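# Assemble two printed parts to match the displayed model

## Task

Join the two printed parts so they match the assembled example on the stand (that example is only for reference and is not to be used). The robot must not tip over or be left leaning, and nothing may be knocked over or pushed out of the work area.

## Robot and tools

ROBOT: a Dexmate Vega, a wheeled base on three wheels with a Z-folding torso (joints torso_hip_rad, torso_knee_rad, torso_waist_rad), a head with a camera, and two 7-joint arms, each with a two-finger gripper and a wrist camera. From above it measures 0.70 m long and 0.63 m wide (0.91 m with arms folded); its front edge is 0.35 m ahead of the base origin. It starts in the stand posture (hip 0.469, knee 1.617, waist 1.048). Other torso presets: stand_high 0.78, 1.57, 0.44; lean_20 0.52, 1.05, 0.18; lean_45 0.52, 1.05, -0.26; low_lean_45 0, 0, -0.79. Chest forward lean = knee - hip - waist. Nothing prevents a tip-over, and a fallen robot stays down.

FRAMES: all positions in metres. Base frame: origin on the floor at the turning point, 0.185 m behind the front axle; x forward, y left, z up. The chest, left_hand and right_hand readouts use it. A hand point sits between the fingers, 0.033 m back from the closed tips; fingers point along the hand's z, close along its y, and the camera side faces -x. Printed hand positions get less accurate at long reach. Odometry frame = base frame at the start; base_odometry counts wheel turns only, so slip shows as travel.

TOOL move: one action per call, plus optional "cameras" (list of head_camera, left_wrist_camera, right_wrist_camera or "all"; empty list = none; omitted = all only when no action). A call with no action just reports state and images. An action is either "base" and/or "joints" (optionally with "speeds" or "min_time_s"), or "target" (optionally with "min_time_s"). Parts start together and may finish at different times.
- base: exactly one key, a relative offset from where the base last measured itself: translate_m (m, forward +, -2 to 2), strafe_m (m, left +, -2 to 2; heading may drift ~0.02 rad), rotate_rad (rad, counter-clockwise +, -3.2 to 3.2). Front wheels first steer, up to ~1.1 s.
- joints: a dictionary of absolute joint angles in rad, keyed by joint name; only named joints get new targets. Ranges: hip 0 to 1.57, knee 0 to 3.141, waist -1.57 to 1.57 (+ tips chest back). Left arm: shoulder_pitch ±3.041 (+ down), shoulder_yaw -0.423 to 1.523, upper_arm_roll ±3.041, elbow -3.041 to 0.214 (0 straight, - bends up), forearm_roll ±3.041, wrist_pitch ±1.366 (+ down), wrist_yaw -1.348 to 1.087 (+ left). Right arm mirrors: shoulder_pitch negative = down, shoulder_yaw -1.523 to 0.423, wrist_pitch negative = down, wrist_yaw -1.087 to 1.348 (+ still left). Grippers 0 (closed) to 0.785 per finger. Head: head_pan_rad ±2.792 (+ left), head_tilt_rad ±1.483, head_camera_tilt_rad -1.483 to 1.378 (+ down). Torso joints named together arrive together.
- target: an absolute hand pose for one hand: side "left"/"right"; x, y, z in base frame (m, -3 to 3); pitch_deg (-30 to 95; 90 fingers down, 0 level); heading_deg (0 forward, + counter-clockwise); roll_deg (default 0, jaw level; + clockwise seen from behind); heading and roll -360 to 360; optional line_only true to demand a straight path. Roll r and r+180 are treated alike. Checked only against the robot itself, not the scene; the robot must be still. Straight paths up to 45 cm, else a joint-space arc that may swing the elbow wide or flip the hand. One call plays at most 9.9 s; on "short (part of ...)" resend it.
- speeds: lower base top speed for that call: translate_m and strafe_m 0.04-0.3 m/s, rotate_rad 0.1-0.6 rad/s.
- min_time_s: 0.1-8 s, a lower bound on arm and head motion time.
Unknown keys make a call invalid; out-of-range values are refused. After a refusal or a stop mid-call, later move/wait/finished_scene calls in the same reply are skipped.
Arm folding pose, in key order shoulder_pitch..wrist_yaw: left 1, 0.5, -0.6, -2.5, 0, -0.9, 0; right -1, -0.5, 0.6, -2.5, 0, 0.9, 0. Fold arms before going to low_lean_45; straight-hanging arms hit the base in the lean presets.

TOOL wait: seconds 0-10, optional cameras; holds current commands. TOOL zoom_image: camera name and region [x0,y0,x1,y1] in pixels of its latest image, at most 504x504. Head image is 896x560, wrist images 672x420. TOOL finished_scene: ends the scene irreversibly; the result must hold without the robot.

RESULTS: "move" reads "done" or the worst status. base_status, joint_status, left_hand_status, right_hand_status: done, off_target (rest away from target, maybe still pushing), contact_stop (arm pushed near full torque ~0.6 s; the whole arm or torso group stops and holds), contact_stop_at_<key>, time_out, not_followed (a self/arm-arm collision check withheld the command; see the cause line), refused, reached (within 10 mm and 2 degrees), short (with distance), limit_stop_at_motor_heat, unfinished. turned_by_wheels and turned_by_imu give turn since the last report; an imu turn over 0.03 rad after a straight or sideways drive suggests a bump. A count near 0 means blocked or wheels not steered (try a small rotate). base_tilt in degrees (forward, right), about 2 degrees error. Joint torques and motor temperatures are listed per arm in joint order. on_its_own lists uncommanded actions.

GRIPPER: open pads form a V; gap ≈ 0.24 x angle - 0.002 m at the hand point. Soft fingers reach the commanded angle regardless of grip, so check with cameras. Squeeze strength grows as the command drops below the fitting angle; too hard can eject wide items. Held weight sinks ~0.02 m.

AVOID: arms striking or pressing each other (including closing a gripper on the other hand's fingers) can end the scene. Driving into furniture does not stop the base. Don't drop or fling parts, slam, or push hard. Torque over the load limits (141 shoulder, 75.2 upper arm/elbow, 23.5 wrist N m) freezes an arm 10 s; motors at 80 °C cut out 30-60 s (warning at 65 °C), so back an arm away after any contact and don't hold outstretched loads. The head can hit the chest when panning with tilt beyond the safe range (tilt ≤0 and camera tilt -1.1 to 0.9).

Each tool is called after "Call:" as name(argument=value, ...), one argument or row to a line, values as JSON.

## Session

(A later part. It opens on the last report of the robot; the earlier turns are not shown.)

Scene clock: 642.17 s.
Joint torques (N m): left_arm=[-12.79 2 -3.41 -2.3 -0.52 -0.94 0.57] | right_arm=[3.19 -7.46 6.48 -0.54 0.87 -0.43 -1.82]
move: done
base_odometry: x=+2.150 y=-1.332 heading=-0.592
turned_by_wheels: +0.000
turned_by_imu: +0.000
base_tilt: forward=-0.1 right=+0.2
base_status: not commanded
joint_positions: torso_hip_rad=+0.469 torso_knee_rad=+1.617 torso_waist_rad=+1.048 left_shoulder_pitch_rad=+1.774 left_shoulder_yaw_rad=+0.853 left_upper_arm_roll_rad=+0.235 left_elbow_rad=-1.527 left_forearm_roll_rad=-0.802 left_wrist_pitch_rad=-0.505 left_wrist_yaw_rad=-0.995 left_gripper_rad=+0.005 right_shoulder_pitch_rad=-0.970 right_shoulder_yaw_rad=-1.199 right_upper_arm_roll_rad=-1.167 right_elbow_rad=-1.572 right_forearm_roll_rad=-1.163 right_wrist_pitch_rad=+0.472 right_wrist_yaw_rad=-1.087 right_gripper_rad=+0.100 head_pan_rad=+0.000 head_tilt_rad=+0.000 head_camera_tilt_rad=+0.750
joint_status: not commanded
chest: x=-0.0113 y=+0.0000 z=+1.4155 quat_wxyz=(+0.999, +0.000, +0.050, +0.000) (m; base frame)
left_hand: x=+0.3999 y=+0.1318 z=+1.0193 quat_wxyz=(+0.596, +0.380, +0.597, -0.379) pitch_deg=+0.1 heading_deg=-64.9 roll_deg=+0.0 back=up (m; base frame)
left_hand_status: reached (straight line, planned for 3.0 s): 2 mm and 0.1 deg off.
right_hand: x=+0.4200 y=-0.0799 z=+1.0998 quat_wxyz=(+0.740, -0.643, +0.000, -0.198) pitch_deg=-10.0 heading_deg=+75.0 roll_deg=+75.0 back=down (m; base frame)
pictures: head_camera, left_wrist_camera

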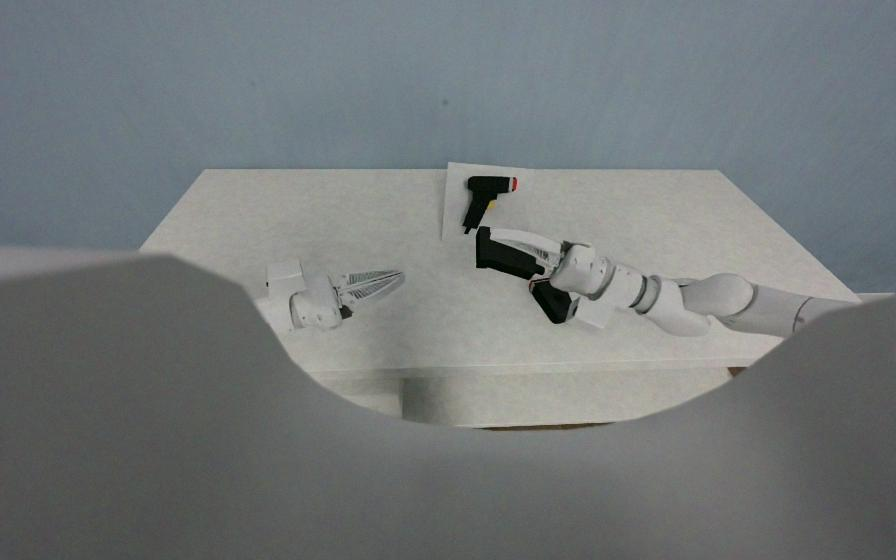

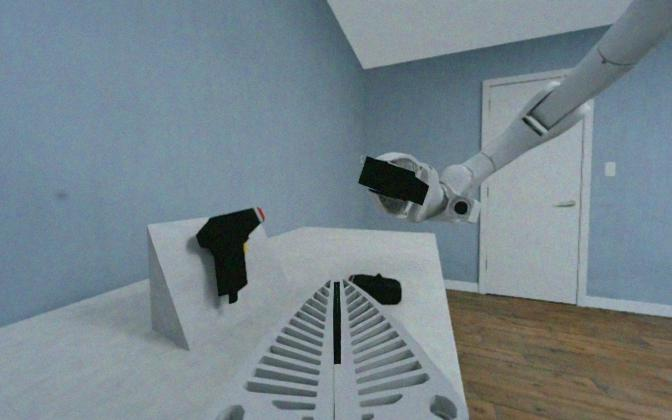

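Call:
move(
  target={"side": "left", "x": 0.37, "y": 0.25, "z": 1.02, "pitch_deg": 0, "heading_deg": -50, "line_only": true},
)

Call:
move(
  target={"side": "right", "x": 0.45, "y": -0.05, "z": 1.08, "pitch_deg": 10, "heading_deg": 75, "roll_deg": 180},
  min_time_s=4,
)

Call:
move(
  target={"side": "right", "x": 0.45, "y": -0.15, "z": 1.08, "pitch_deg": 72, "heading_deg": 18, "roll_deg": 180, "line_only": true},
  min_time_s=4,
  cameras=["all"],
)

Scene clock: 686.00 s.
Joint torques (N m): left_arm=[2.19 7.63 -10.58 -3.04 -0.89 -1.79 0.6] | right_arm=[4.05 -3.56 6.27 -0.88 1.09 -0.73 -1.5]
move: done
base_odometry: x=+2.150 y=-1.332 heading=-0.592
turned_by_wheels: +0.000
turned_by_imu: +0.000
base_tilt: forward=-0.1 right=+0.2
base_status: not commanded
joint_positions: torso_hip_rad=+0.469 torso_knee_rad=+1.617 torso_waist_rad=+1.048 left_shoulder_pitch_rad=+2.119 left_shoulder_yaw_rad=+0.905 left_upper_arm_roll_rad=+0.008 left_elbow_rad=-1.521 left_forearm_roll_rad=-0.934 left_wrist_pitch_rad=-0.684 left_wrist_yaw_rad=-0.921 left_gripper_rad=+0.005 right_shoulder_pitch_rad=-0.970 right_shoulder_yaw_rad=-1.199 right_upper_arm_roll_rad=-1.167 right_elbow_rad=-1.572 right_forearm_roll_rad=-1.163 right_wrist_pitch_rad=+0.472 right_wrist_yaw_rad=-1.087 right_gripper_rad=+0.100 head_pan_rad=+0.000 head_tilt_rad=+0.000 head_camera_tilt_rad=+0.750
joint_status: not commanded
chest: x=-0.0113 y=+0.0000 z=+1.4155 quat_wxyz=(+0.999, +0.000, +0.050, +0.000) (m; base frame)
left_hand: x=+0.3704 y=+0.2483 z=+1.0198 quat_wxyz=(+0.640, +0.300, +0.640, -0.300) pitch_deg=+0.0 heading_deg=-50.2 roll_deg=+0.0 back=up (m; base frame)
left_hand_status: reached (straight line, planned for 1.4 s): 2 mm and 0.2 deg off.
right_hand: x=+0.4200 y=-0.0799 z=+1.0998 quat_wxyz=(+0.740, -0.643, +0.000, -0.198) pitch_deg=-10.0 heading_deg=+75.0 roll_deg=+75.0 back=down (m; base frame)
pictures: none

Scene clock: 691.30 s.
Joint torques (N m): left_arm=[0.93 8.69 -13.65 -1.23 -0.54 -2.89 0.88] | right_arm=[2.3 -8.3 7.7 -4.66 0.81 -1.04 0.3]
move: done
base_odometry: x=+2.150 y=-1.332 heading=-0.592
turned_by_wheels: +0.000
turned_by_imu: +0.000
base_tilt: forward=-0.1 right=+0.2
base_status: not commanded
joint_positions: torso_hip_rad=+0.469 torso_knee_rad=+1.617 torso_waist_rad=+1.048 left_shoulder_pitch_rad=+2.123 left_shoulder_yaw_rad=+0.906 left_upper_arm_roll_rad=+0.005 left_elbow_rad=-1.520 left_forearm_roll_rad=-0.935 left_wrist_pitch_rad=-0.686 left_wrist_yaw_rad=-0.920 left_gripper_rad=+0.005 right_shoulder_pitch_rad=-0.977 right_shoulder_yaw_rad=-1.270 right_upper_arm_roll_rad=-1.079 right_elbow_rad=-1.800 right_forearm_roll_rad=-2.120 right_wrist_pitch_rad=-0.328 right_wrist_yaw_rad=-0.709 right_gripper_rad=+0.100 head_pan_rad=+0.000 head_tilt_rad=+0.000 head_camera_tilt_rad=+0.750
joint_status: not commanded
chest: x=-0.0113 y=+0.0000 z=+1.4155 quat_wxyz=(+0.999, +0.000, +0.050, +0.000) (m; base frame)
left_hand: x=+0.3699 y=+0.2498 z=+1.0199 quat_wxyz=(+0.641, +0.299, +0.641, -0.299) pitch_deg=+0.0 heading_deg=-50.0 roll_deg=+0.0 back=up (m; base frame)
right_hand: x=+0.4499 y=-0.0502 z=+1.0797 quat_wxyz=(+0.393, -0.609, -0.465, -0.509) pitch_deg=+10.0 heading_deg=+75.0 roll_deg=+0.3 back=down (m; base frame)
right_hand_status: reached (straight line, planned for 4.0 s): 0 mm and 0.3 deg off.
pictures: none

Scene clock: 702.50 s.
Joint torques (N m): left_arm=[0.3 9.02 -10.24 -2.32 -0.54 -1.35 0.83] | right_arm=[12.34 -0.15 4.55 0.92 0.81 -1.31 0.51]
move: done
base_odometry: x=+2.150 y=-1.332 heading=-0.592
turned_by_wheels: +0.000
turned_by_imu: +0.000
base_tilt: forward=-0.1 right=+0.2
base_status: not commanded
joint_positions: torso_hip_rad=+0.469 torso_knee_rad=+1.617 torso_waist_rad=+1.048 left_shoulder_pitch_rad=+2.123 left_shoulder_yaw_rad=+0.906 left_upper_arm_roll_rad=+0.005 left_elbow_rad=-1.520 left_forearm_roll_rad=-0.935 left_wrist_pitch_rad=-0.686 left_wrist_yaw_rad=-0.920 left_gripper_rad=+0.005 right_shoulder_pitch_rad=-0.186 right_shoulder_yaw_rad=-1.112 right_upper_arm_roll_rad=-1.289 right_elbow_rad=-2.166 right_forearm_roll_rad=-0.464 right_wrist_pitch_rad=+0.836 right_wrist_yaw_rad=+1.347 right_gripper_rad=+0.100 head_pan_rad=+0.000 head_tilt_rad=+0.000 head_camera_tilt_rad=+0.750
joint_status: not commanded
chest: x=-0.0113 y=+0.0000 z=+1.4155 quat_wxyz=(+0.999, +0.000, +0.050, +0.000) (m; base frame)
left_hand: x=+0.3699 y=+0.2498 z=+1.0199 quat_wxyz=(+0.641, +0.299, +0.641, -0.299) pitch_deg=+0.0 heading_deg=-50.0 roll_deg=+0.0 back=up (m; base frame)
right_hand: x=+0.4499 y=-0.1495 z=+1.0800 quat_wxyz=(+0.025, -0.975, -0.155, -0.155) pitch_deg=+71.9 heading_deg=+18.3 roll_deg=+0.2 back=down (m; base frame)
right_hand_status: reached (straight line, planned for 9.9 s): 1 mm and 0.1 deg off.
pictures: head_camera, left_wrist_camera, right_wrist_camera

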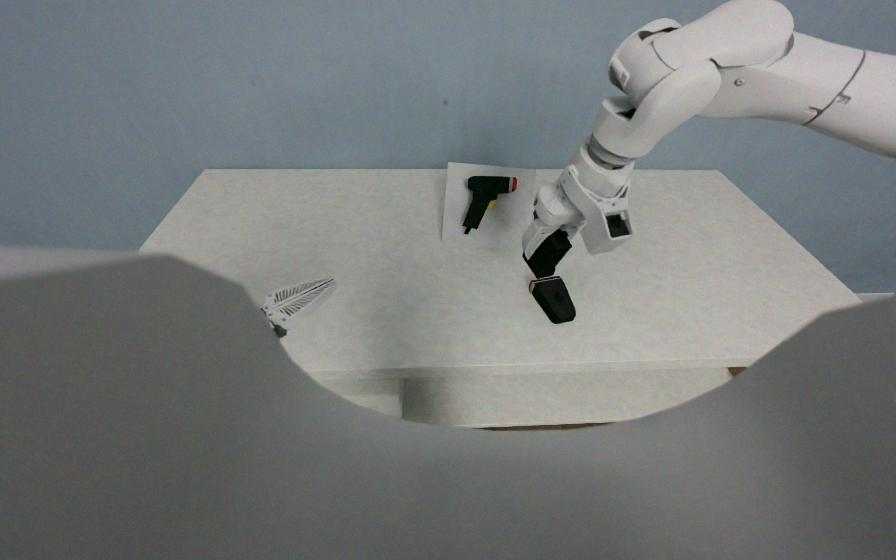

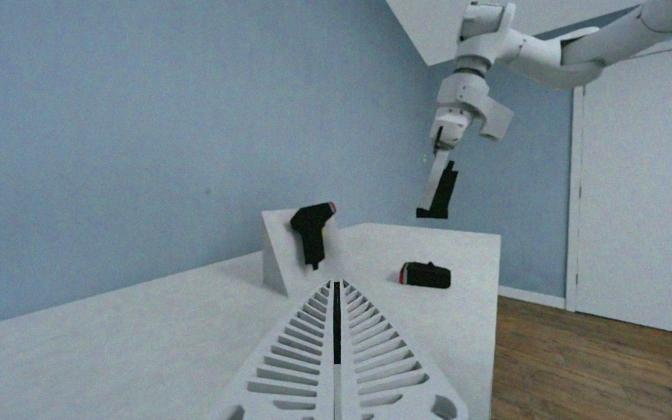

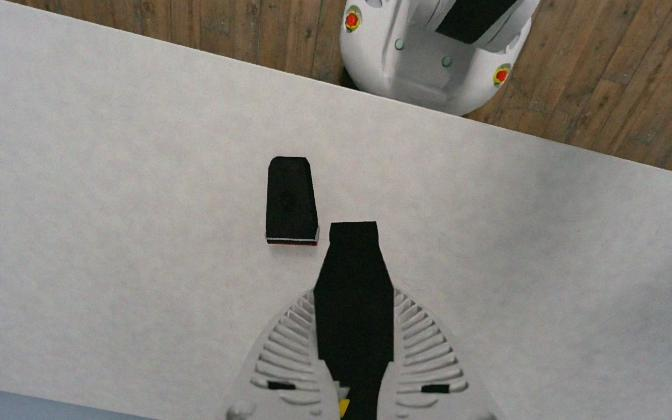

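Call:
zoom_image(
  camera="right_wrist_camera",
  region=[245, 140, 345, 260],
)

Call:
zoom_image(
  camera="left_wrist_camera",
  region=[380, 150, 480, 300],
)

Scaled by 4.200 from the camera's 672x420 image, which has a finer 960x600 frame.

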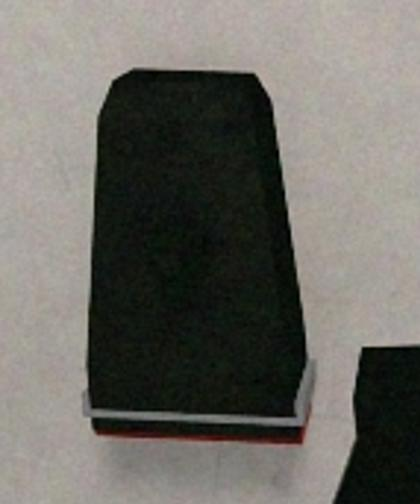

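Scaled by 3.360 from the camera's 672x420 image, which has a finer 960x600 frame.

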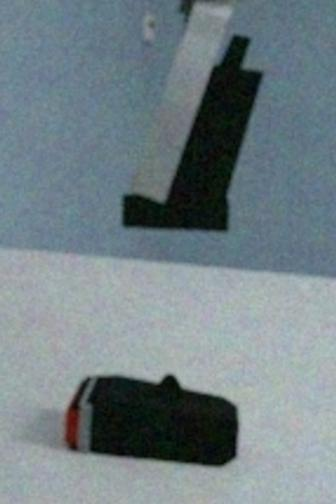

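Call:
move(
  target={"side": "right", "x": 0.45, "y": -0.36, "z": 1.1, "pitch_deg": 72, "heading_deg": 16, "roll_deg": 180, "line_only": true},
  min_time_s=3,
)

Call:
move(
  target={"side": "left", "x": 0.58, "y": -0.02, "z": 0.99, "pitch_deg": 10, "heading_deg": -15, "line_only": true},
  min_time_s=3,
  cameras=["left_wrist_camera", "head_camera"],
)

Scene clock: 726.03 s.
Joint torques (N m): left_arm=[1.98 8.98 -9.53 -1.91 -0.76 -2.42 0.4] | right_arm=[13.96 0.57 4.29 1.62 0.63 -1.04 0.39]
move: refused
base_odometry: x=+2.150 y=-1.332 heading=-0.592
turned_by_wheels: +0.000
turned_by_imu: +0.000
base_tilt: forward=-0.1 right=+0.2
base_status: not commanded
joint_positions: torso_hip_rad=+0.469 torso_knee_rad=+1.617 torso_waist_rad=+1.048 left_shoulder_pitch_rad=+2.123 left_shoulder_yaw_rad=+0.906 left_upper_arm_roll_rad=+0.005 left_elbow_rad=-1.520 left_forearm_roll_rad=-0.935 left_wrist_pitch_rad=-0.686 left_wrist_yaw_rad=-0.920 left_gripper_rad=+0.005 right_shoulder_pitch_rad=-0.182 right_shoulder_yaw_rad=-1.112 right_upper_arm_roll_rad=-1.294 right_elbow_rad=-2.165 right_forearm_roll_rad=-0.463 right_wrist_pitch_rad=+0.834 right_wrist_yaw_rad=+1.348 right_gripper_rad=+0.100 head_pan_rad=+0.000 head_tilt_rad=+0.000 head_camera_tilt_rad=+0.750
joint_status: not commanded
chest: x=-0.0113 y=+0.0000 z=+1.4155 quat_wxyz=(+0.999, +0.000, +0.050, +0.000) (m; base frame)
left_hand: x=+0.3699 y=+0.2498 z=+1.0199 quat_wxyz=(+0.641, +0.299, +0.641, -0.299) pitch_deg=+0.0 heading_deg=-50.0 roll_deg=+0.0 back=up (m; base frame)
right_hand: x=+0.4499 y=-0.1499 z=+1.0800 quat_wxyz=(+0.025, -0.976, -0.155, -0.154) pitch_deg=+72.0 heading_deg=+18.1 roll_deg=+0.1 back=down (m; base frame)
right_hand_status: refused: you asked line_only, and the move would not run on a straight line (no straight line was possible) but on a checked arc of 3.5 s: over the whole arc the hand travels 0.23 m to end 0.21 m from its start, up to 0.04 m off the straight line; right_shoulder_pitch_rad turns most, 0.99 rad; on the way or at its end the hand turns up to 6 deg from its attitude at the start. Nothing moved.
pictures: none

not run: a stop came earlier in this reply.

Call:
move(
  target={"side": "right", "x": 0.45, "y": -0.36, "z": 1.1, "pitch_deg": 72, "heading_deg": 16, "roll_deg": 180},
  min_time_s=4,
)

Call:
move(
  target={"side": "left", "x": 0.58, "y": -0.02, "z": 0.99, "pitch_deg": 10, "heading_deg": -15, "line_only": true},
  min_time_s=3,
  cameras=["left_wrist_camera", "head_camera"],
)

Scene clock: 736.97 s.
Joint torques (N m): left_arm=[-0.21 7.36 -9.48 0.07 -1.35 -2.9 0.61] | right_arm=[11.28 6.12 4.14 2.9 0.25 0.57 -0.46]
move: done
base_odometry: x=+2.150 y=-1.332 heading=-0.592
turned_by_wheels: +0.000
turned_by_imu: +0.000
base_tilt: forward=-0.1 right=+0.2
base_status: not commanded
joint_positions: torso_hip_rad=+0.469 torso_knee_rad=+1.617 torso_waist_rad=+1.048 left_shoulder_pitch_rad=+2.123 left_shoulder_yaw_rad=+0.906 left_upper_arm_roll_rad=+0.005 left_elbow_rad=-1.520 left_forearm_roll_rad=-0.935 left_wrist_pitch_rad=-0.686 left_wrist_yaw_rad=-0.920 left_gripper_rad=+0.005 right_shoulder_pitch_rad=+0.795 right_shoulder_yaw_rad=-1.521 right_upper_arm_roll_rad=-2.251 right_elbow_rad=-1.987 right_forearm_roll_rad=-1.047 right_wrist_pitch_rad=+1.213 right_wrist_yaw_rad=+0.519 right_gripper_rad=+0.100 head_pan_rad=+0.000 head_tilt_rad=+0.000 head_camera_tilt_rad=+0.750
joint_status: not commanded
chest: x=-0.0113 y=+0.0000 z=+1.4155 quat_wxyz=(+0.999, +0.000, +0.050, +0.000) (m; base frame)
left_hand: x=+0.3699 y=+0.2498 z=+1.0199 quat_wxyz=(+0.641, +0.299, +0.641, -0.299) pitch_deg=+0.0 heading_deg=-50.0 roll_deg=+0.0 back=up (m; base frame)
right_hand: x=+0.4507 y=-0.3594 z=+1.1002 quat_wxyz=(+0.021, -0.978, -0.138, -0.155) pitch_deg=+72.0 heading_deg=+15.7 roll_deg=-0.4 back=down (m; base frame)
right_hand_status: reached (checked arc [no straight line was possible; over the whole arc the hand travels 0.23 m to end 0.21 m from its start, up to 0.04 m off the straight line; right_shoulder_pitch_rad turns most, 0.98 rad; on the way or at its end the hand turns up to 6 deg from its attitude at the start], planned for 4.0 s): 1 mm and 0.1 deg off.
pictures: none

Scene clock: 742.90 s.
Joint torques (N m): left_arm=[-12.88 -4.96 3.18 -5.25 0.5 -2.36 0.35] | right_arm=[11.84 7.92 4.45 2.37 0.1 -0.52 -0.42]
move: done
base_odometry: x=+2.150 y=-1.332 heading=-0.592
turned_by_wheels: +0.000
turned_by_imu: +0.000
base_tilt: forward=-0.1 right=+0.3
base_status: not commanded
joint_positions: torso_hip_rad=+0.469 torso_knee_rad=+1.617 torso_waist_rad=+1.048 left_shoulder_pitch_rad=+1.567 left_shoulder_yaw_rad=+0.233 left_upper_arm_roll_rad=+0.618 left_elbow_rad=-1.788 left_forearm_roll_rad=-0.198 left_wrist_pitch_rad=+0.163 left_wrist_yaw_rad=+0.386 left_gripper_rad=+0.005 right_shoulder_pitch_rad=+0.799 right_shoulder_yaw_rad=-1.523 right_upper_arm_roll_rad=-2.255 right_elbow_rad=-1.986 right_forearm_roll_rad=-1.049 right_wrist_pitch_rad=+1.215 right_wrist_yaw_rad=+0.515 right_gripper_rad=+0.100 head_pan_rad=+0.000 head_tilt_rad=+0.000 head_camera_tilt_rad=+0.750
joint_status: not commanded
chest: x=-0.0113 y=+0.0000 z=+1.4155 quat_wxyz=(+0.999, +0.000, +0.050, +0.000) (m; base frame)
left_hand: x=+0.5793 y=-0.0184 z=+0.9896 quat_wxyz=(+0.637, +0.100, +0.759, -0.085) pitch_deg=+10.0 heading_deg=-15.1 roll_deg=+0.0 back=up (m; base frame)
left_hand_status: reached (straight line, planned for 4.6 s): 2 mm and 0.1 deg off.
right_hand: x=+0.4500 y=-0.3599 z=+1.1000 quat_wxyz=(+0.022, -0.978, -0.138, -0.155) pitch_deg=+72.0 heading_deg=+16.0 roll_deg=-0.1 back=down (m; base frame)
pictures: head_camera, left_wrist_camera

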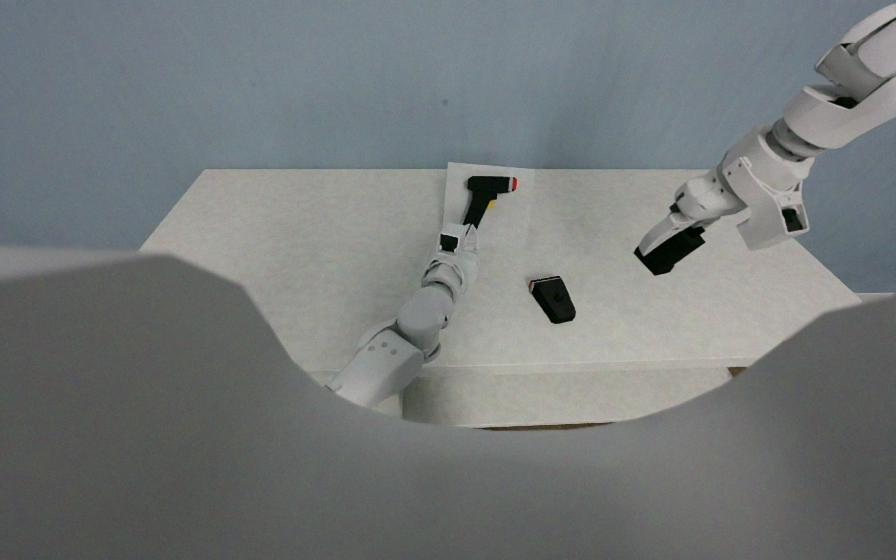

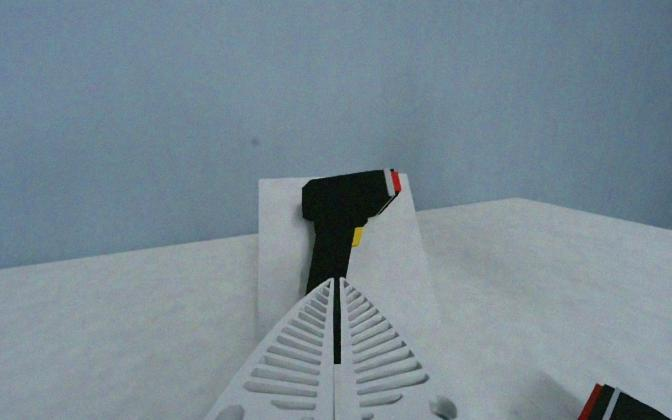

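Call:
zoom_image(
  camera="left_wrist_camera",
  region=[285, 155, 425, 285],
)

Call:
zoom_image(
  camera="head_camera",
  region=[440, 160, 540, 250],
)

Scaled by 3.600 from the camera's 672x420 image, which has a finer 960x600 frame.

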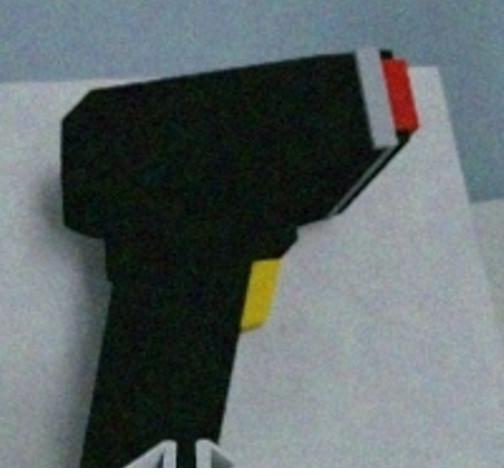

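Scaled by 5.040 from the camera's 896x560 image, which has a finer 960x600 frame.

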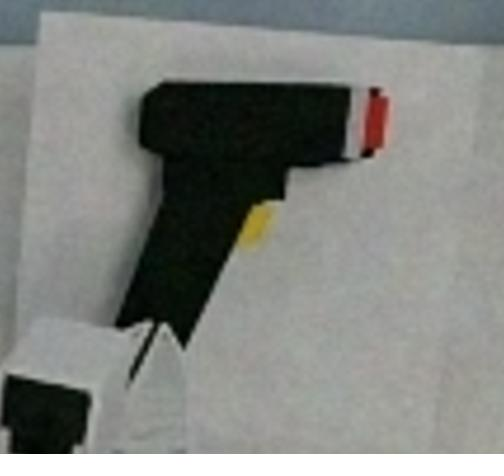

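Call:
move(
  target={"side": "left", "x": 0.43, "y": 0.06, "z": 0.94, "pitch_deg": 5, "heading_deg": -72, "line_only": true},
  min_time_s=3,
  cameras=["left_wrist_camera", "head_camera"],
)

Scene clock: 815.83 s.
Joint torques (N m): left_arm=[-14.12 0.89 -1.43 -2.83 -0.25 -1.66 -0.43] | right_arm=[10.55 6.16 3.57 2.39 0.07 0.14 -0.59]
move: done
base_odometry: x=+2.150 y=-1.332 heading=-0.592
turned_by_wheels: +0.000
turned_by_imu: +0.000
base_tilt: forward=-0.1 right=+0.2
base_status: not commanded
joint_positions: torso_hip_rad=+0.469 torso_knee_rad=+1.617 torso_waist_rad=+1.048 left_shoulder_pitch_rad=+1.418 left_shoulder_yaw_rad=+0.673 left_upper_arm_roll_rad=+0.533 left_elbow_rad=-1.183 left_forearm_roll_rad=-0.647 left_wrist_pitch_rad=-0.535 left_wrist_yaw_rad=-1.048 left_gripper_rad=+0.005 right_shoulder_pitch_rad=+0.799 right_shoulder_yaw_rad=-1.523 right_upper_arm_roll_rad=-2.255 right_elbow_rad=-1.986 right_forearm_roll_rad=-1.049 right_wrist_pitch_rad=+1.215 right_wrist_yaw_rad=+0.515 right_gripper_rad=+0.100 head_pan_rad=+0.000 head_tilt_rad=+0.000 head_camera_tilt_rad=+0.750
joint_status: not commanded
chest: x=-0.0113 y=+0.0000 z=+1.4155 quat_wxyz=(+0.999, +0.000, +0.050, +0.000) (m; base frame)
left_hand: x=+0.4305 y=+0.0598 z=+0.9401 quat_wxyz=(+0.547, +0.433, +0.597, -0.396) pitch_deg=+5.0 heading_deg=-71.8 roll_deg=+0.0 back=up (m; base frame)
left_hand_status: reached (straight line, planned for 4.8 s): 1 mm and 0.2 deg off.
right_hand: x=+0.4500 y=-0.3599 z=+1.1000 quat_wxyz=(+0.022, -0.978, -0.138, -0.155) pitch_deg=+72.0 heading_deg=+16.0 roll_deg=-0.1 back=down (m; base frame)
pictures: head_camera, left_wrist_camera

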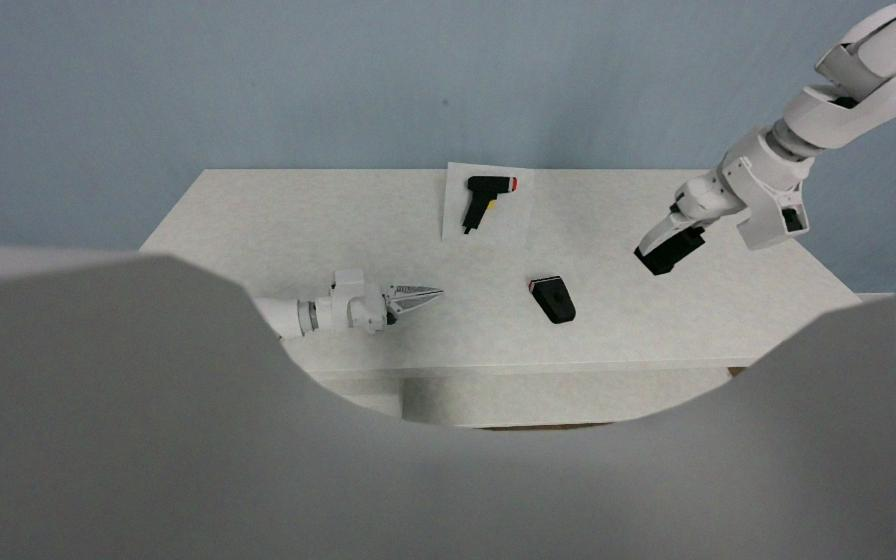

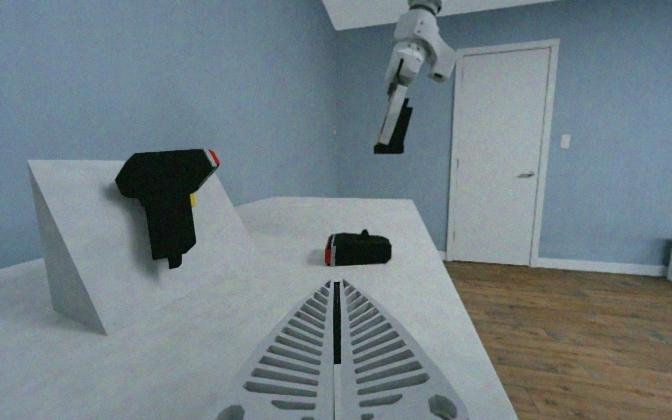

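Call:
zoom_image(
  camera="left_wrist_camera",
  region=[310, 215, 410, 275],
)

Call:
move(
  target={"side": "right", "x": 0.4555, "y": -0.23, "z": 1.06, "pitch_deg": 72, "heading_deg": 15.7, "roll_deg": 180, "line_only": true},
  min_time_s=3,
  cameras=["all"],
)

Scaled by 5.040 from the camera's 672x420 image, which has a finer 960x600 frame.

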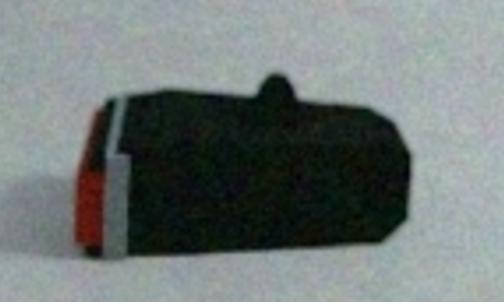

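Scene clock: 824.13 s.
Joint torques (N m): left_arm=[-15.76 3.03 -2.43 -0.67 -1.19 -1.88 0.08] | right_arm=[3.9 6.79 4.05 -1.71 0.4 -0.55 0.73]
move: done
base_odometry: x=+2.150 y=-1.332 heading=-0.592
turned_by_wheels: +0.000
turned_by_imu: +0.000
base_tilt: forward=-0.1 right=+0.2
base_status: not commanded
joint_positions: torso_hip_rad=+0.469 torso_knee_rad=+1.617 torso_waist_rad=+1.048 left_shoulder_pitch_rad=+1.417 left_shoulder_yaw_rad=+0.673 left_upper_arm_roll_rad=+0.533 left_elbow_rad=-1.180 left_forearm_roll_rad=-0.648 left_wrist_pitch_rad=-0.537 left_wrist_yaw_rad=-1.052 left_gripper_rad=+0.005 right_shoulder_pitch_rad=+0.657 right_shoulder_yaw_rad=-1.221 right_upper_arm_roll_rad=-2.315 right_elbow_rad=-2.145 right_forearm_roll_rad=-0.745 right_wrist_pitch_rad=+0.752 right_wrist_yaw_rad=+0.797 right_gripper_rad=+0.100 head_pan_rad=+0.000 head_tilt_rad=+0.000 head_camera_tilt_rad=+0.750
joint_status: not commanded
chest: x=-0.0113 y=+0.0000 z=+1.4155 quat_wxyz=(+0.999, +0.000, +0.050, +0.000) (m; base frame)
left_hand: x=+0.4301 y=+0.0601 z=+0.9400 quat_wxyz=(+0.547, +0.433, +0.597, -0.397) pitch_deg=+5.0 heading_deg=-72.0 roll_deg=+0.0 back=up (m; base frame)
right_hand: x=+0.4557 y=-0.2312 z=+1.0606 quat_wxyz=(+0.021, -0.978, -0.135, -0.155) pitch_deg=+72.0 heading_deg=+15.7 roll_deg=+0.0 back=down (m; base frame)
right_hand_status: reached (straight line, planned for 3.0 s): 1 mm and 0.0 deg off.
pictures: head_camera, left_wrist_camera, right_wrist_camera

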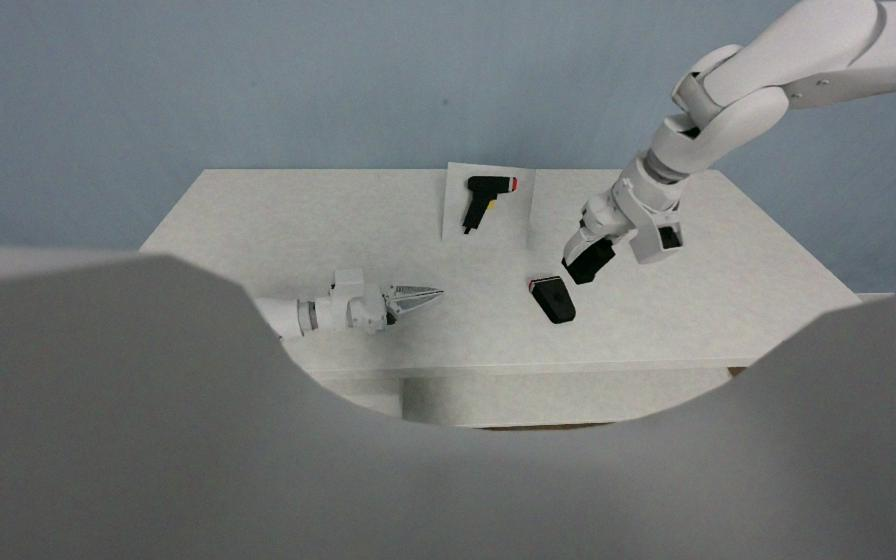

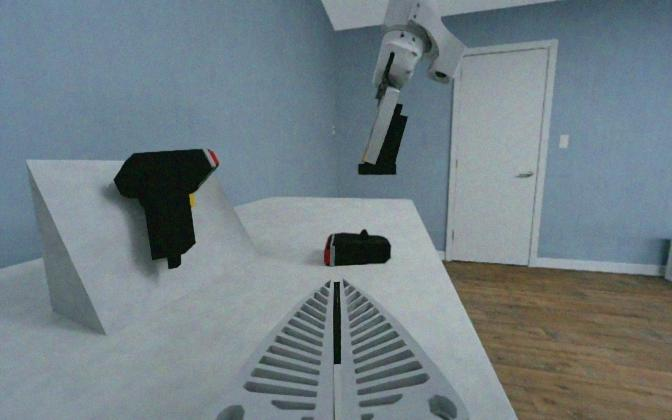

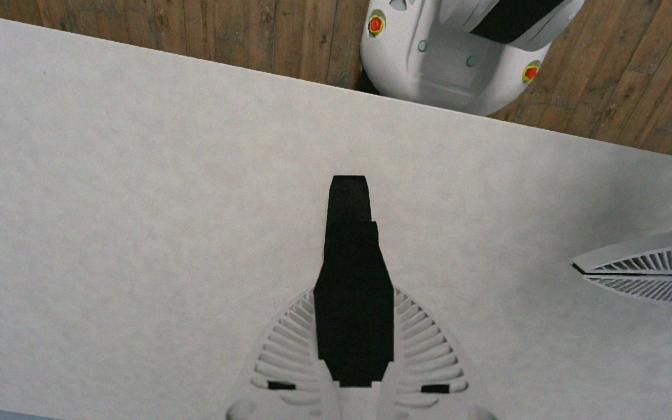

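Call:
zoom_image(
  camera="right_wrist_camera",
  region=[300, 160, 410, 300],
)

Call:
zoom_image(
  camera="head_camera",
  region=[515, 220, 635, 335],
)

Call:
zoom_image(
  camera="left_wrist_camera",
  region=[310, 140, 410, 275],
)

Scaled by 3.600 from the camera's 672x420 image, which has a finer 960x600 frame.

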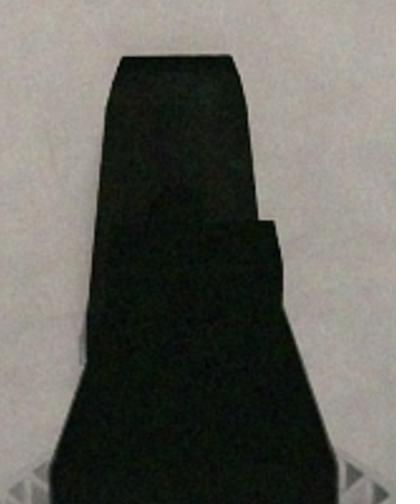

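Scaled by 4.200 from the camera's 896x560 image, which has a finer 960x600 frame.

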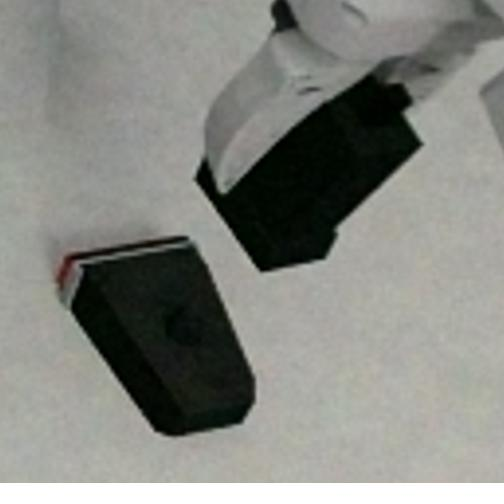

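Scaled by 3.733 from the camera's 672x420 image, which has a finer 960x600 frame.

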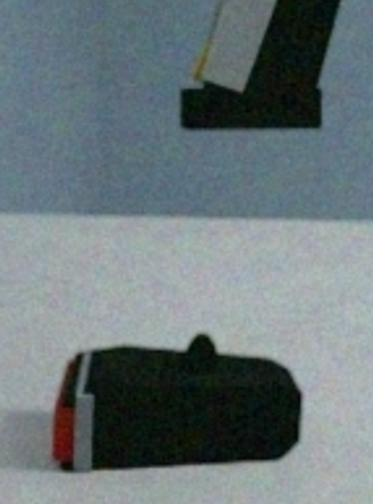

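Call:
move(
  target={"side": "right", "x": 0.4758, "y": -0.2287, "z": 1.0, "pitch_deg": 72, "heading_deg": 15.7, "roll_deg": 180, "line_only": true},
  min_time_s=3,
  cameras=["all"],
)

Call:
zoom_image(
  camera="right_wrist_camera",
  region=[300, 160, 410, 300],
)

Call:
zoom_image(
  camera="head_camera",
  region=[515, 220, 635, 335],
)

Call:
zoom_image(
  camera="left_wrist_camera",
  region=[310, 140, 410, 275],
)

Scene clock: 934.83 s.
Joint torques (N m): left_arm=[-13.82 1.29 -2.07 -2.52 -0.53 -2.46 -0.42] | right_arm=[7.52 4.97 3.59 2.89 -0.07 -0.58 -0.34]
move: done
base_odometry: x=+2.150 y=-1.332 heading=-0.592
turned_by_wheels: +0.000
turned_by_imu: +0.000
base_tilt: forward=-0.1 right=+0.2
base_status: not commanded
joint_positions: torso_hip_rad=+0.469 torso_knee_rad=+1.617 torso_waist_rad=+1.048 left_shoulder_pitch_rad=+1.417 left_shoulder_yaw_rad=+0.673 left_upper_arm_roll_rad=+0.533 left_elbow_rad=-1.180 left_forearm_roll_rad=-0.648 left_wrist_pitch_rad=-0.537 left_wrist_yaw_rad=-1.052 left_gripper_rad=+0.005 right_shoulder_pitch_rad=+0.504 right_shoulder_yaw_rad=-1.127 right_upper_arm_roll_rad=-2.318 right_elbow_rad=-2.051 right_forearm_roll_rad=-0.868 right_wrist_pitch_rad=+0.643 right_wrist_yaw_rad=+0.691 right_gripper_rad=+0.100 head_pan_rad=+0.000 head_tilt_rad=+0.000 head_camera_tilt_rad=+0.750
joint_status: not commanded
chest: x=-0.0113 y=+0.0000 z=+1.4155 quat_wxyz=(+0.999, +0.000, +0.050, +0.000) (m; base frame)
left_hand: x=+0.4301 y=+0.0601 z=+0.9400 quat_wxyz=(+0.547, +0.433, +0.597, -0.397) pitch_deg=+5.0 heading_deg=-72.0 roll_deg=+0.0 back=up (m; base frame)
right_hand: x=+0.4754 y=-0.2287 z=+1.0016 quat_wxyz=(+0.021, -0.978, -0.135, -0.155) pitch_deg=+72.0 heading_deg=+15.7 roll_deg=+0.0 back=down (m; base frame)
right_hand_status: reached (straight line, planned for 3.0 s): 2 mm and 0.0 deg off.
pictures: head_camera, left_wrist_camera, right_wrist_camera

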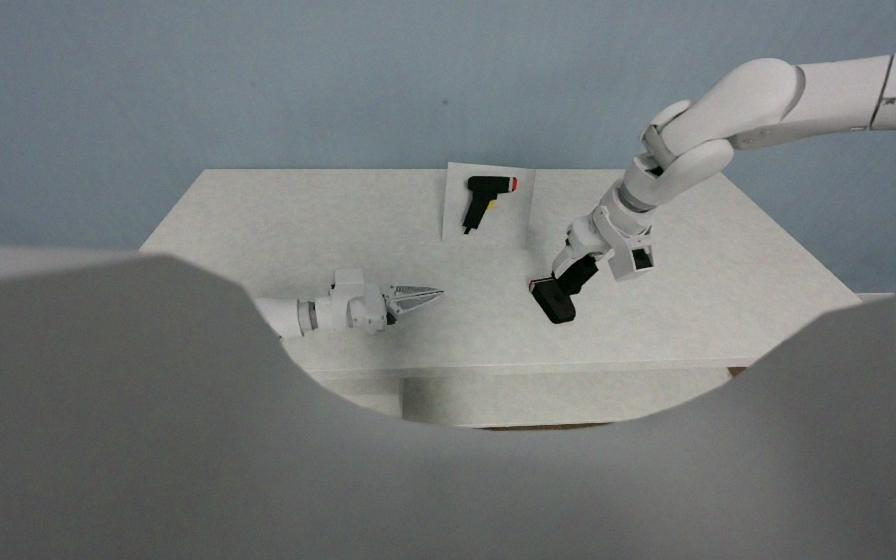

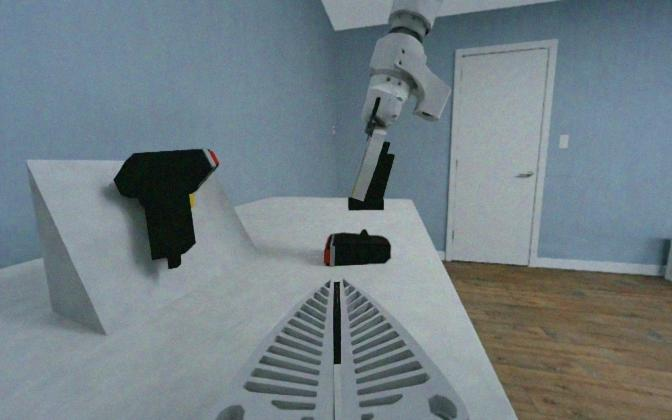

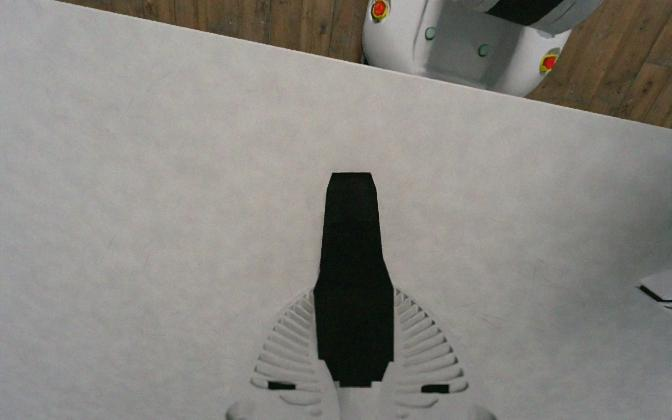

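Scaled by 3.600 from the camera's 672x420 image, which has a finer 960x600 frame.

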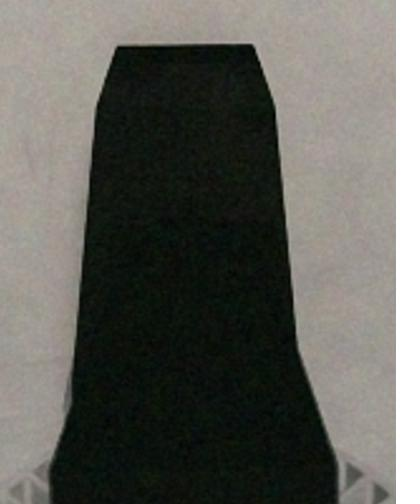

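Scaled by 4.200 from the camera's 896x560 image, which has a finer 960x600 frame.

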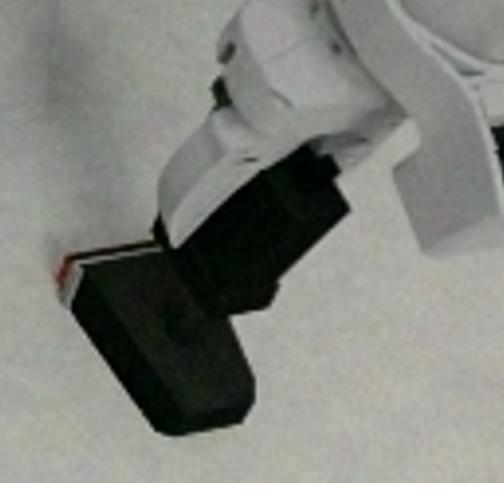

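Scaled by 3.733 from the camera's 672x420 image, which has a finer 960x600 frame.

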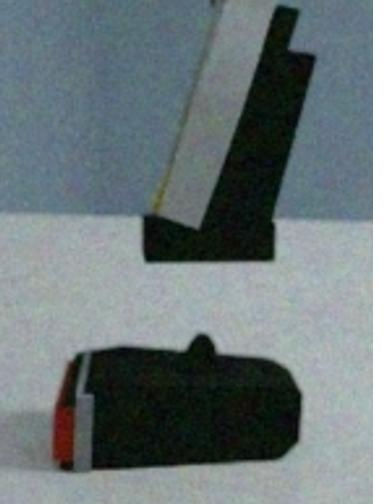

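Call:
zoom_image(
  camera="head_camera",
  region=[545, 270, 595, 325],
)

Call:
zoom_image(
  camera="right_wrist_camera",
  region=[315, 165, 395, 245],
)

Scaled by 9.164 from the camera's 896x560 image, which has a finer 960x600 frame.

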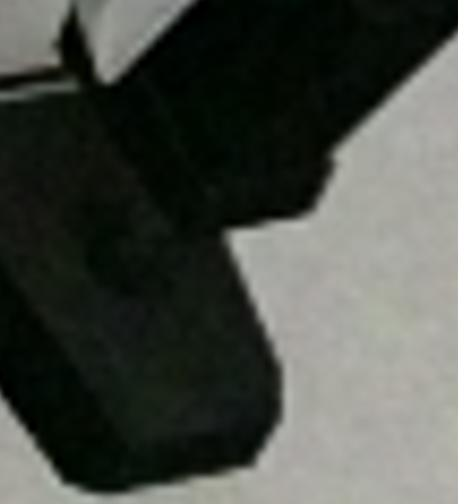

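Scaled by 6.300 from the camera's 672x420 image, which has a finer 960x600 frame.

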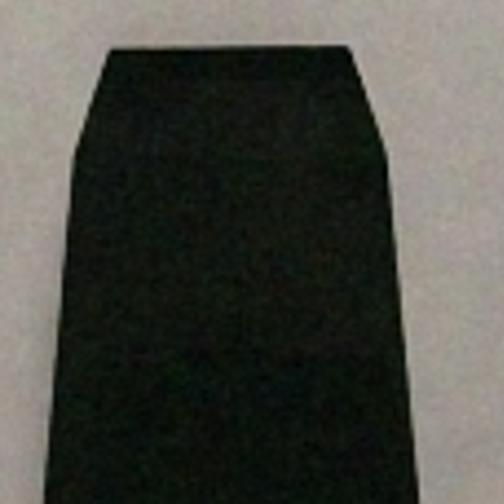

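Call:
move(
  target={"side": "right", "x": 0.479, "y": -0.2303, "z": 0.978, "pitch_deg": 72, "heading_deg": 15.7, "roll_deg": 180, "line_only": true},
  min_time_s=2,
  cameras=["all"],
)

Call:
zoom_image(
  camera="right_wrist_camera",
  region=[315, 155, 395, 245],
)

Call:
zoom_image(
  camera="head_camera",
  region=[535, 260, 605, 330],
)

Call:
zoom_image(
  camera="left_wrist_camera",
  region=[310, 180, 410, 280],
)

Scene clock: 964.67 s.
Joint torques (N m): left_arm=[-14.32 2.5 -3.1 -2.41 -0.7 -2.06 -0.03] | right_arm=[6.06 5.72 4.27 1.33 0.21 -1.01 -0.59]
move: done
base_odometry: x=+2.150 y=-1.332 heading=-0.592
turned_by_wheels: +0.000
turned_by_imu: +0.000
base_tilt: forward=-0.1 right=+0.3
base_status: not commanded
joint_positions: torso_hip_rad=+0.469 torso_knee_rad=+1.617 torso_waist_rad=+1.048 left_shoulder_pitch_rad=+1.417 left_shoulder_yaw_rad=+0.673 left_upper_arm_roll_rad=+0.533 left_elbow_rad=-1.180 left_forearm_roll_rad=-0.648 left_wrist_pitch_rad=-0.537 left_wrist_yaw_rad=-1.052 left_gripper_rad=+0.005 right_shoulder_pitch_rad=+0.452 right_shoulder_yaw_rad=-1.103 right_upper_arm_roll_rad=-2.323 right_elbow_rad=-2.020 right_forearm_roll_rad=-0.912 right_wrist_pitch_rad=+0.606 right_wrist_yaw_rad=+0.656 right_gripper_rad=+0.100 head_pan_rad=+0.000 head_tilt_rad=+0.000 head_camera_tilt_rad=+0.750
joint_status: not commanded
chest: x=-0.0113 y=+0.0000 z=+1.4155 quat_wxyz=(+0.999, +0.000, +0.050, +0.000) (m; base frame)
left_hand: x=+0.4301 y=+0.0601 z=+0.9400 quat_wxyz=(+0.547, +0.433, +0.597, -0.397) pitch_deg=+5.0 heading_deg=-72.0 roll_deg=+0.0 back=up (m; base frame)
right_hand: x=+0.4789 y=-0.2302 z=+0.9792 quat_wxyz=(+0.021, -0.978, -0.135, -0.155) pitch_deg=+72.0 heading_deg=+15.7 roll_deg=+0.0 back=down (m; base frame)
right_hand_status: reached (straight line, planned for 2.0 s): 1 mm and 0.0 deg off.
pictures: head_camera, left_wrist_camera, right_wrist_camera

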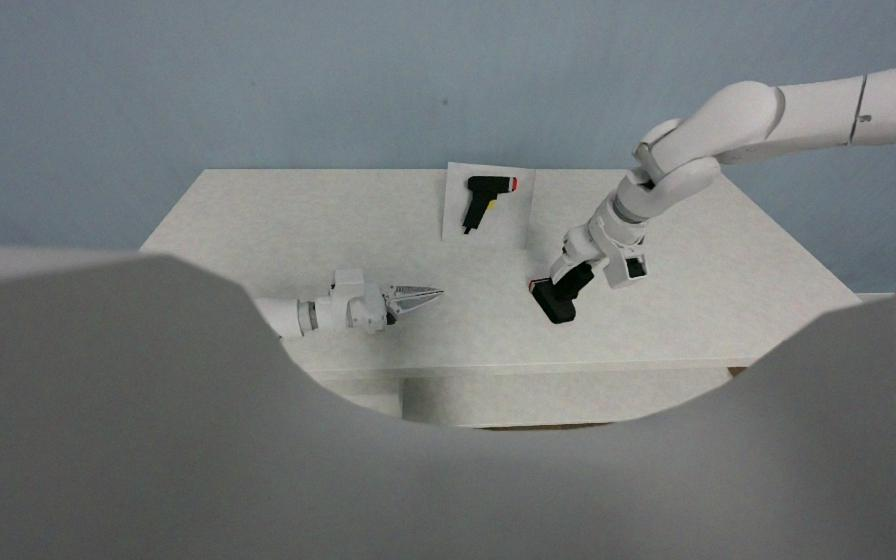

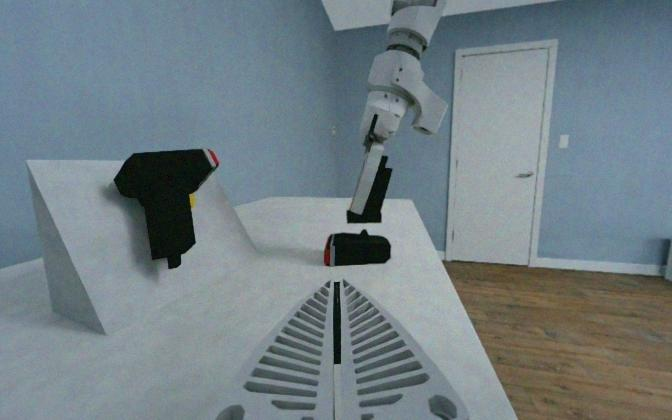

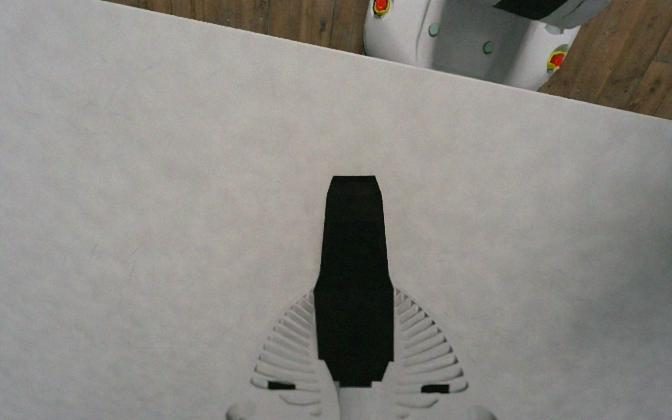

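Scaled by 5.600 from the camera's 672x420 image, which has a finer 960x600 frame.

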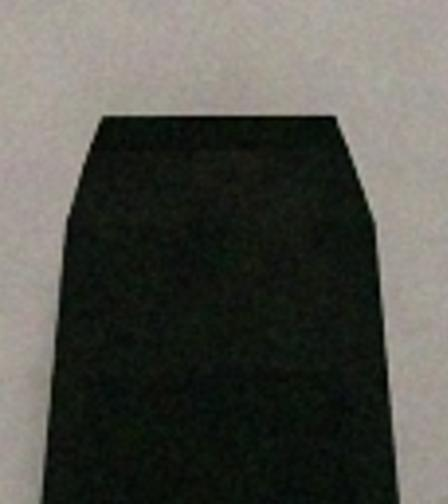

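Scaled by 7.200 from the camera's 896x560 image, which has a finer 960x600 frame.

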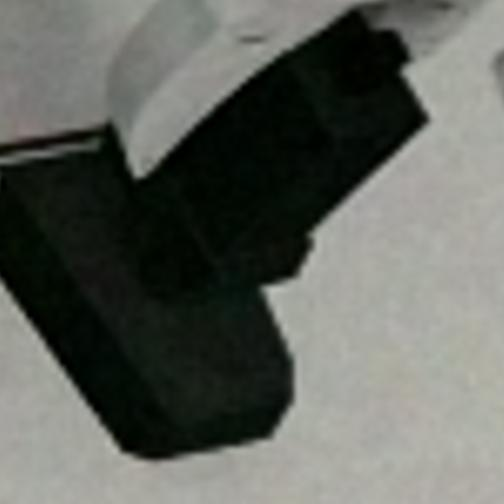

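Scaled by 5.040 from the camera's 672x420 image, which has a finer 960x600 frame.

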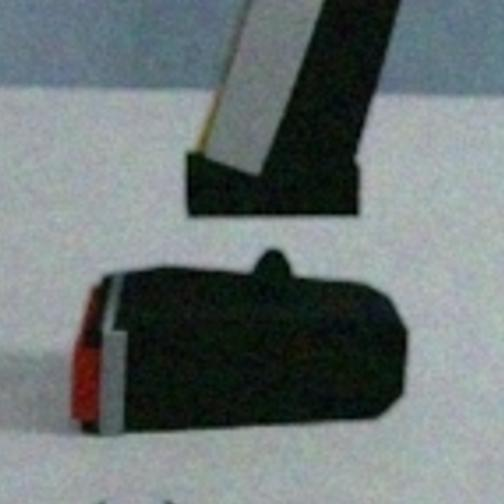

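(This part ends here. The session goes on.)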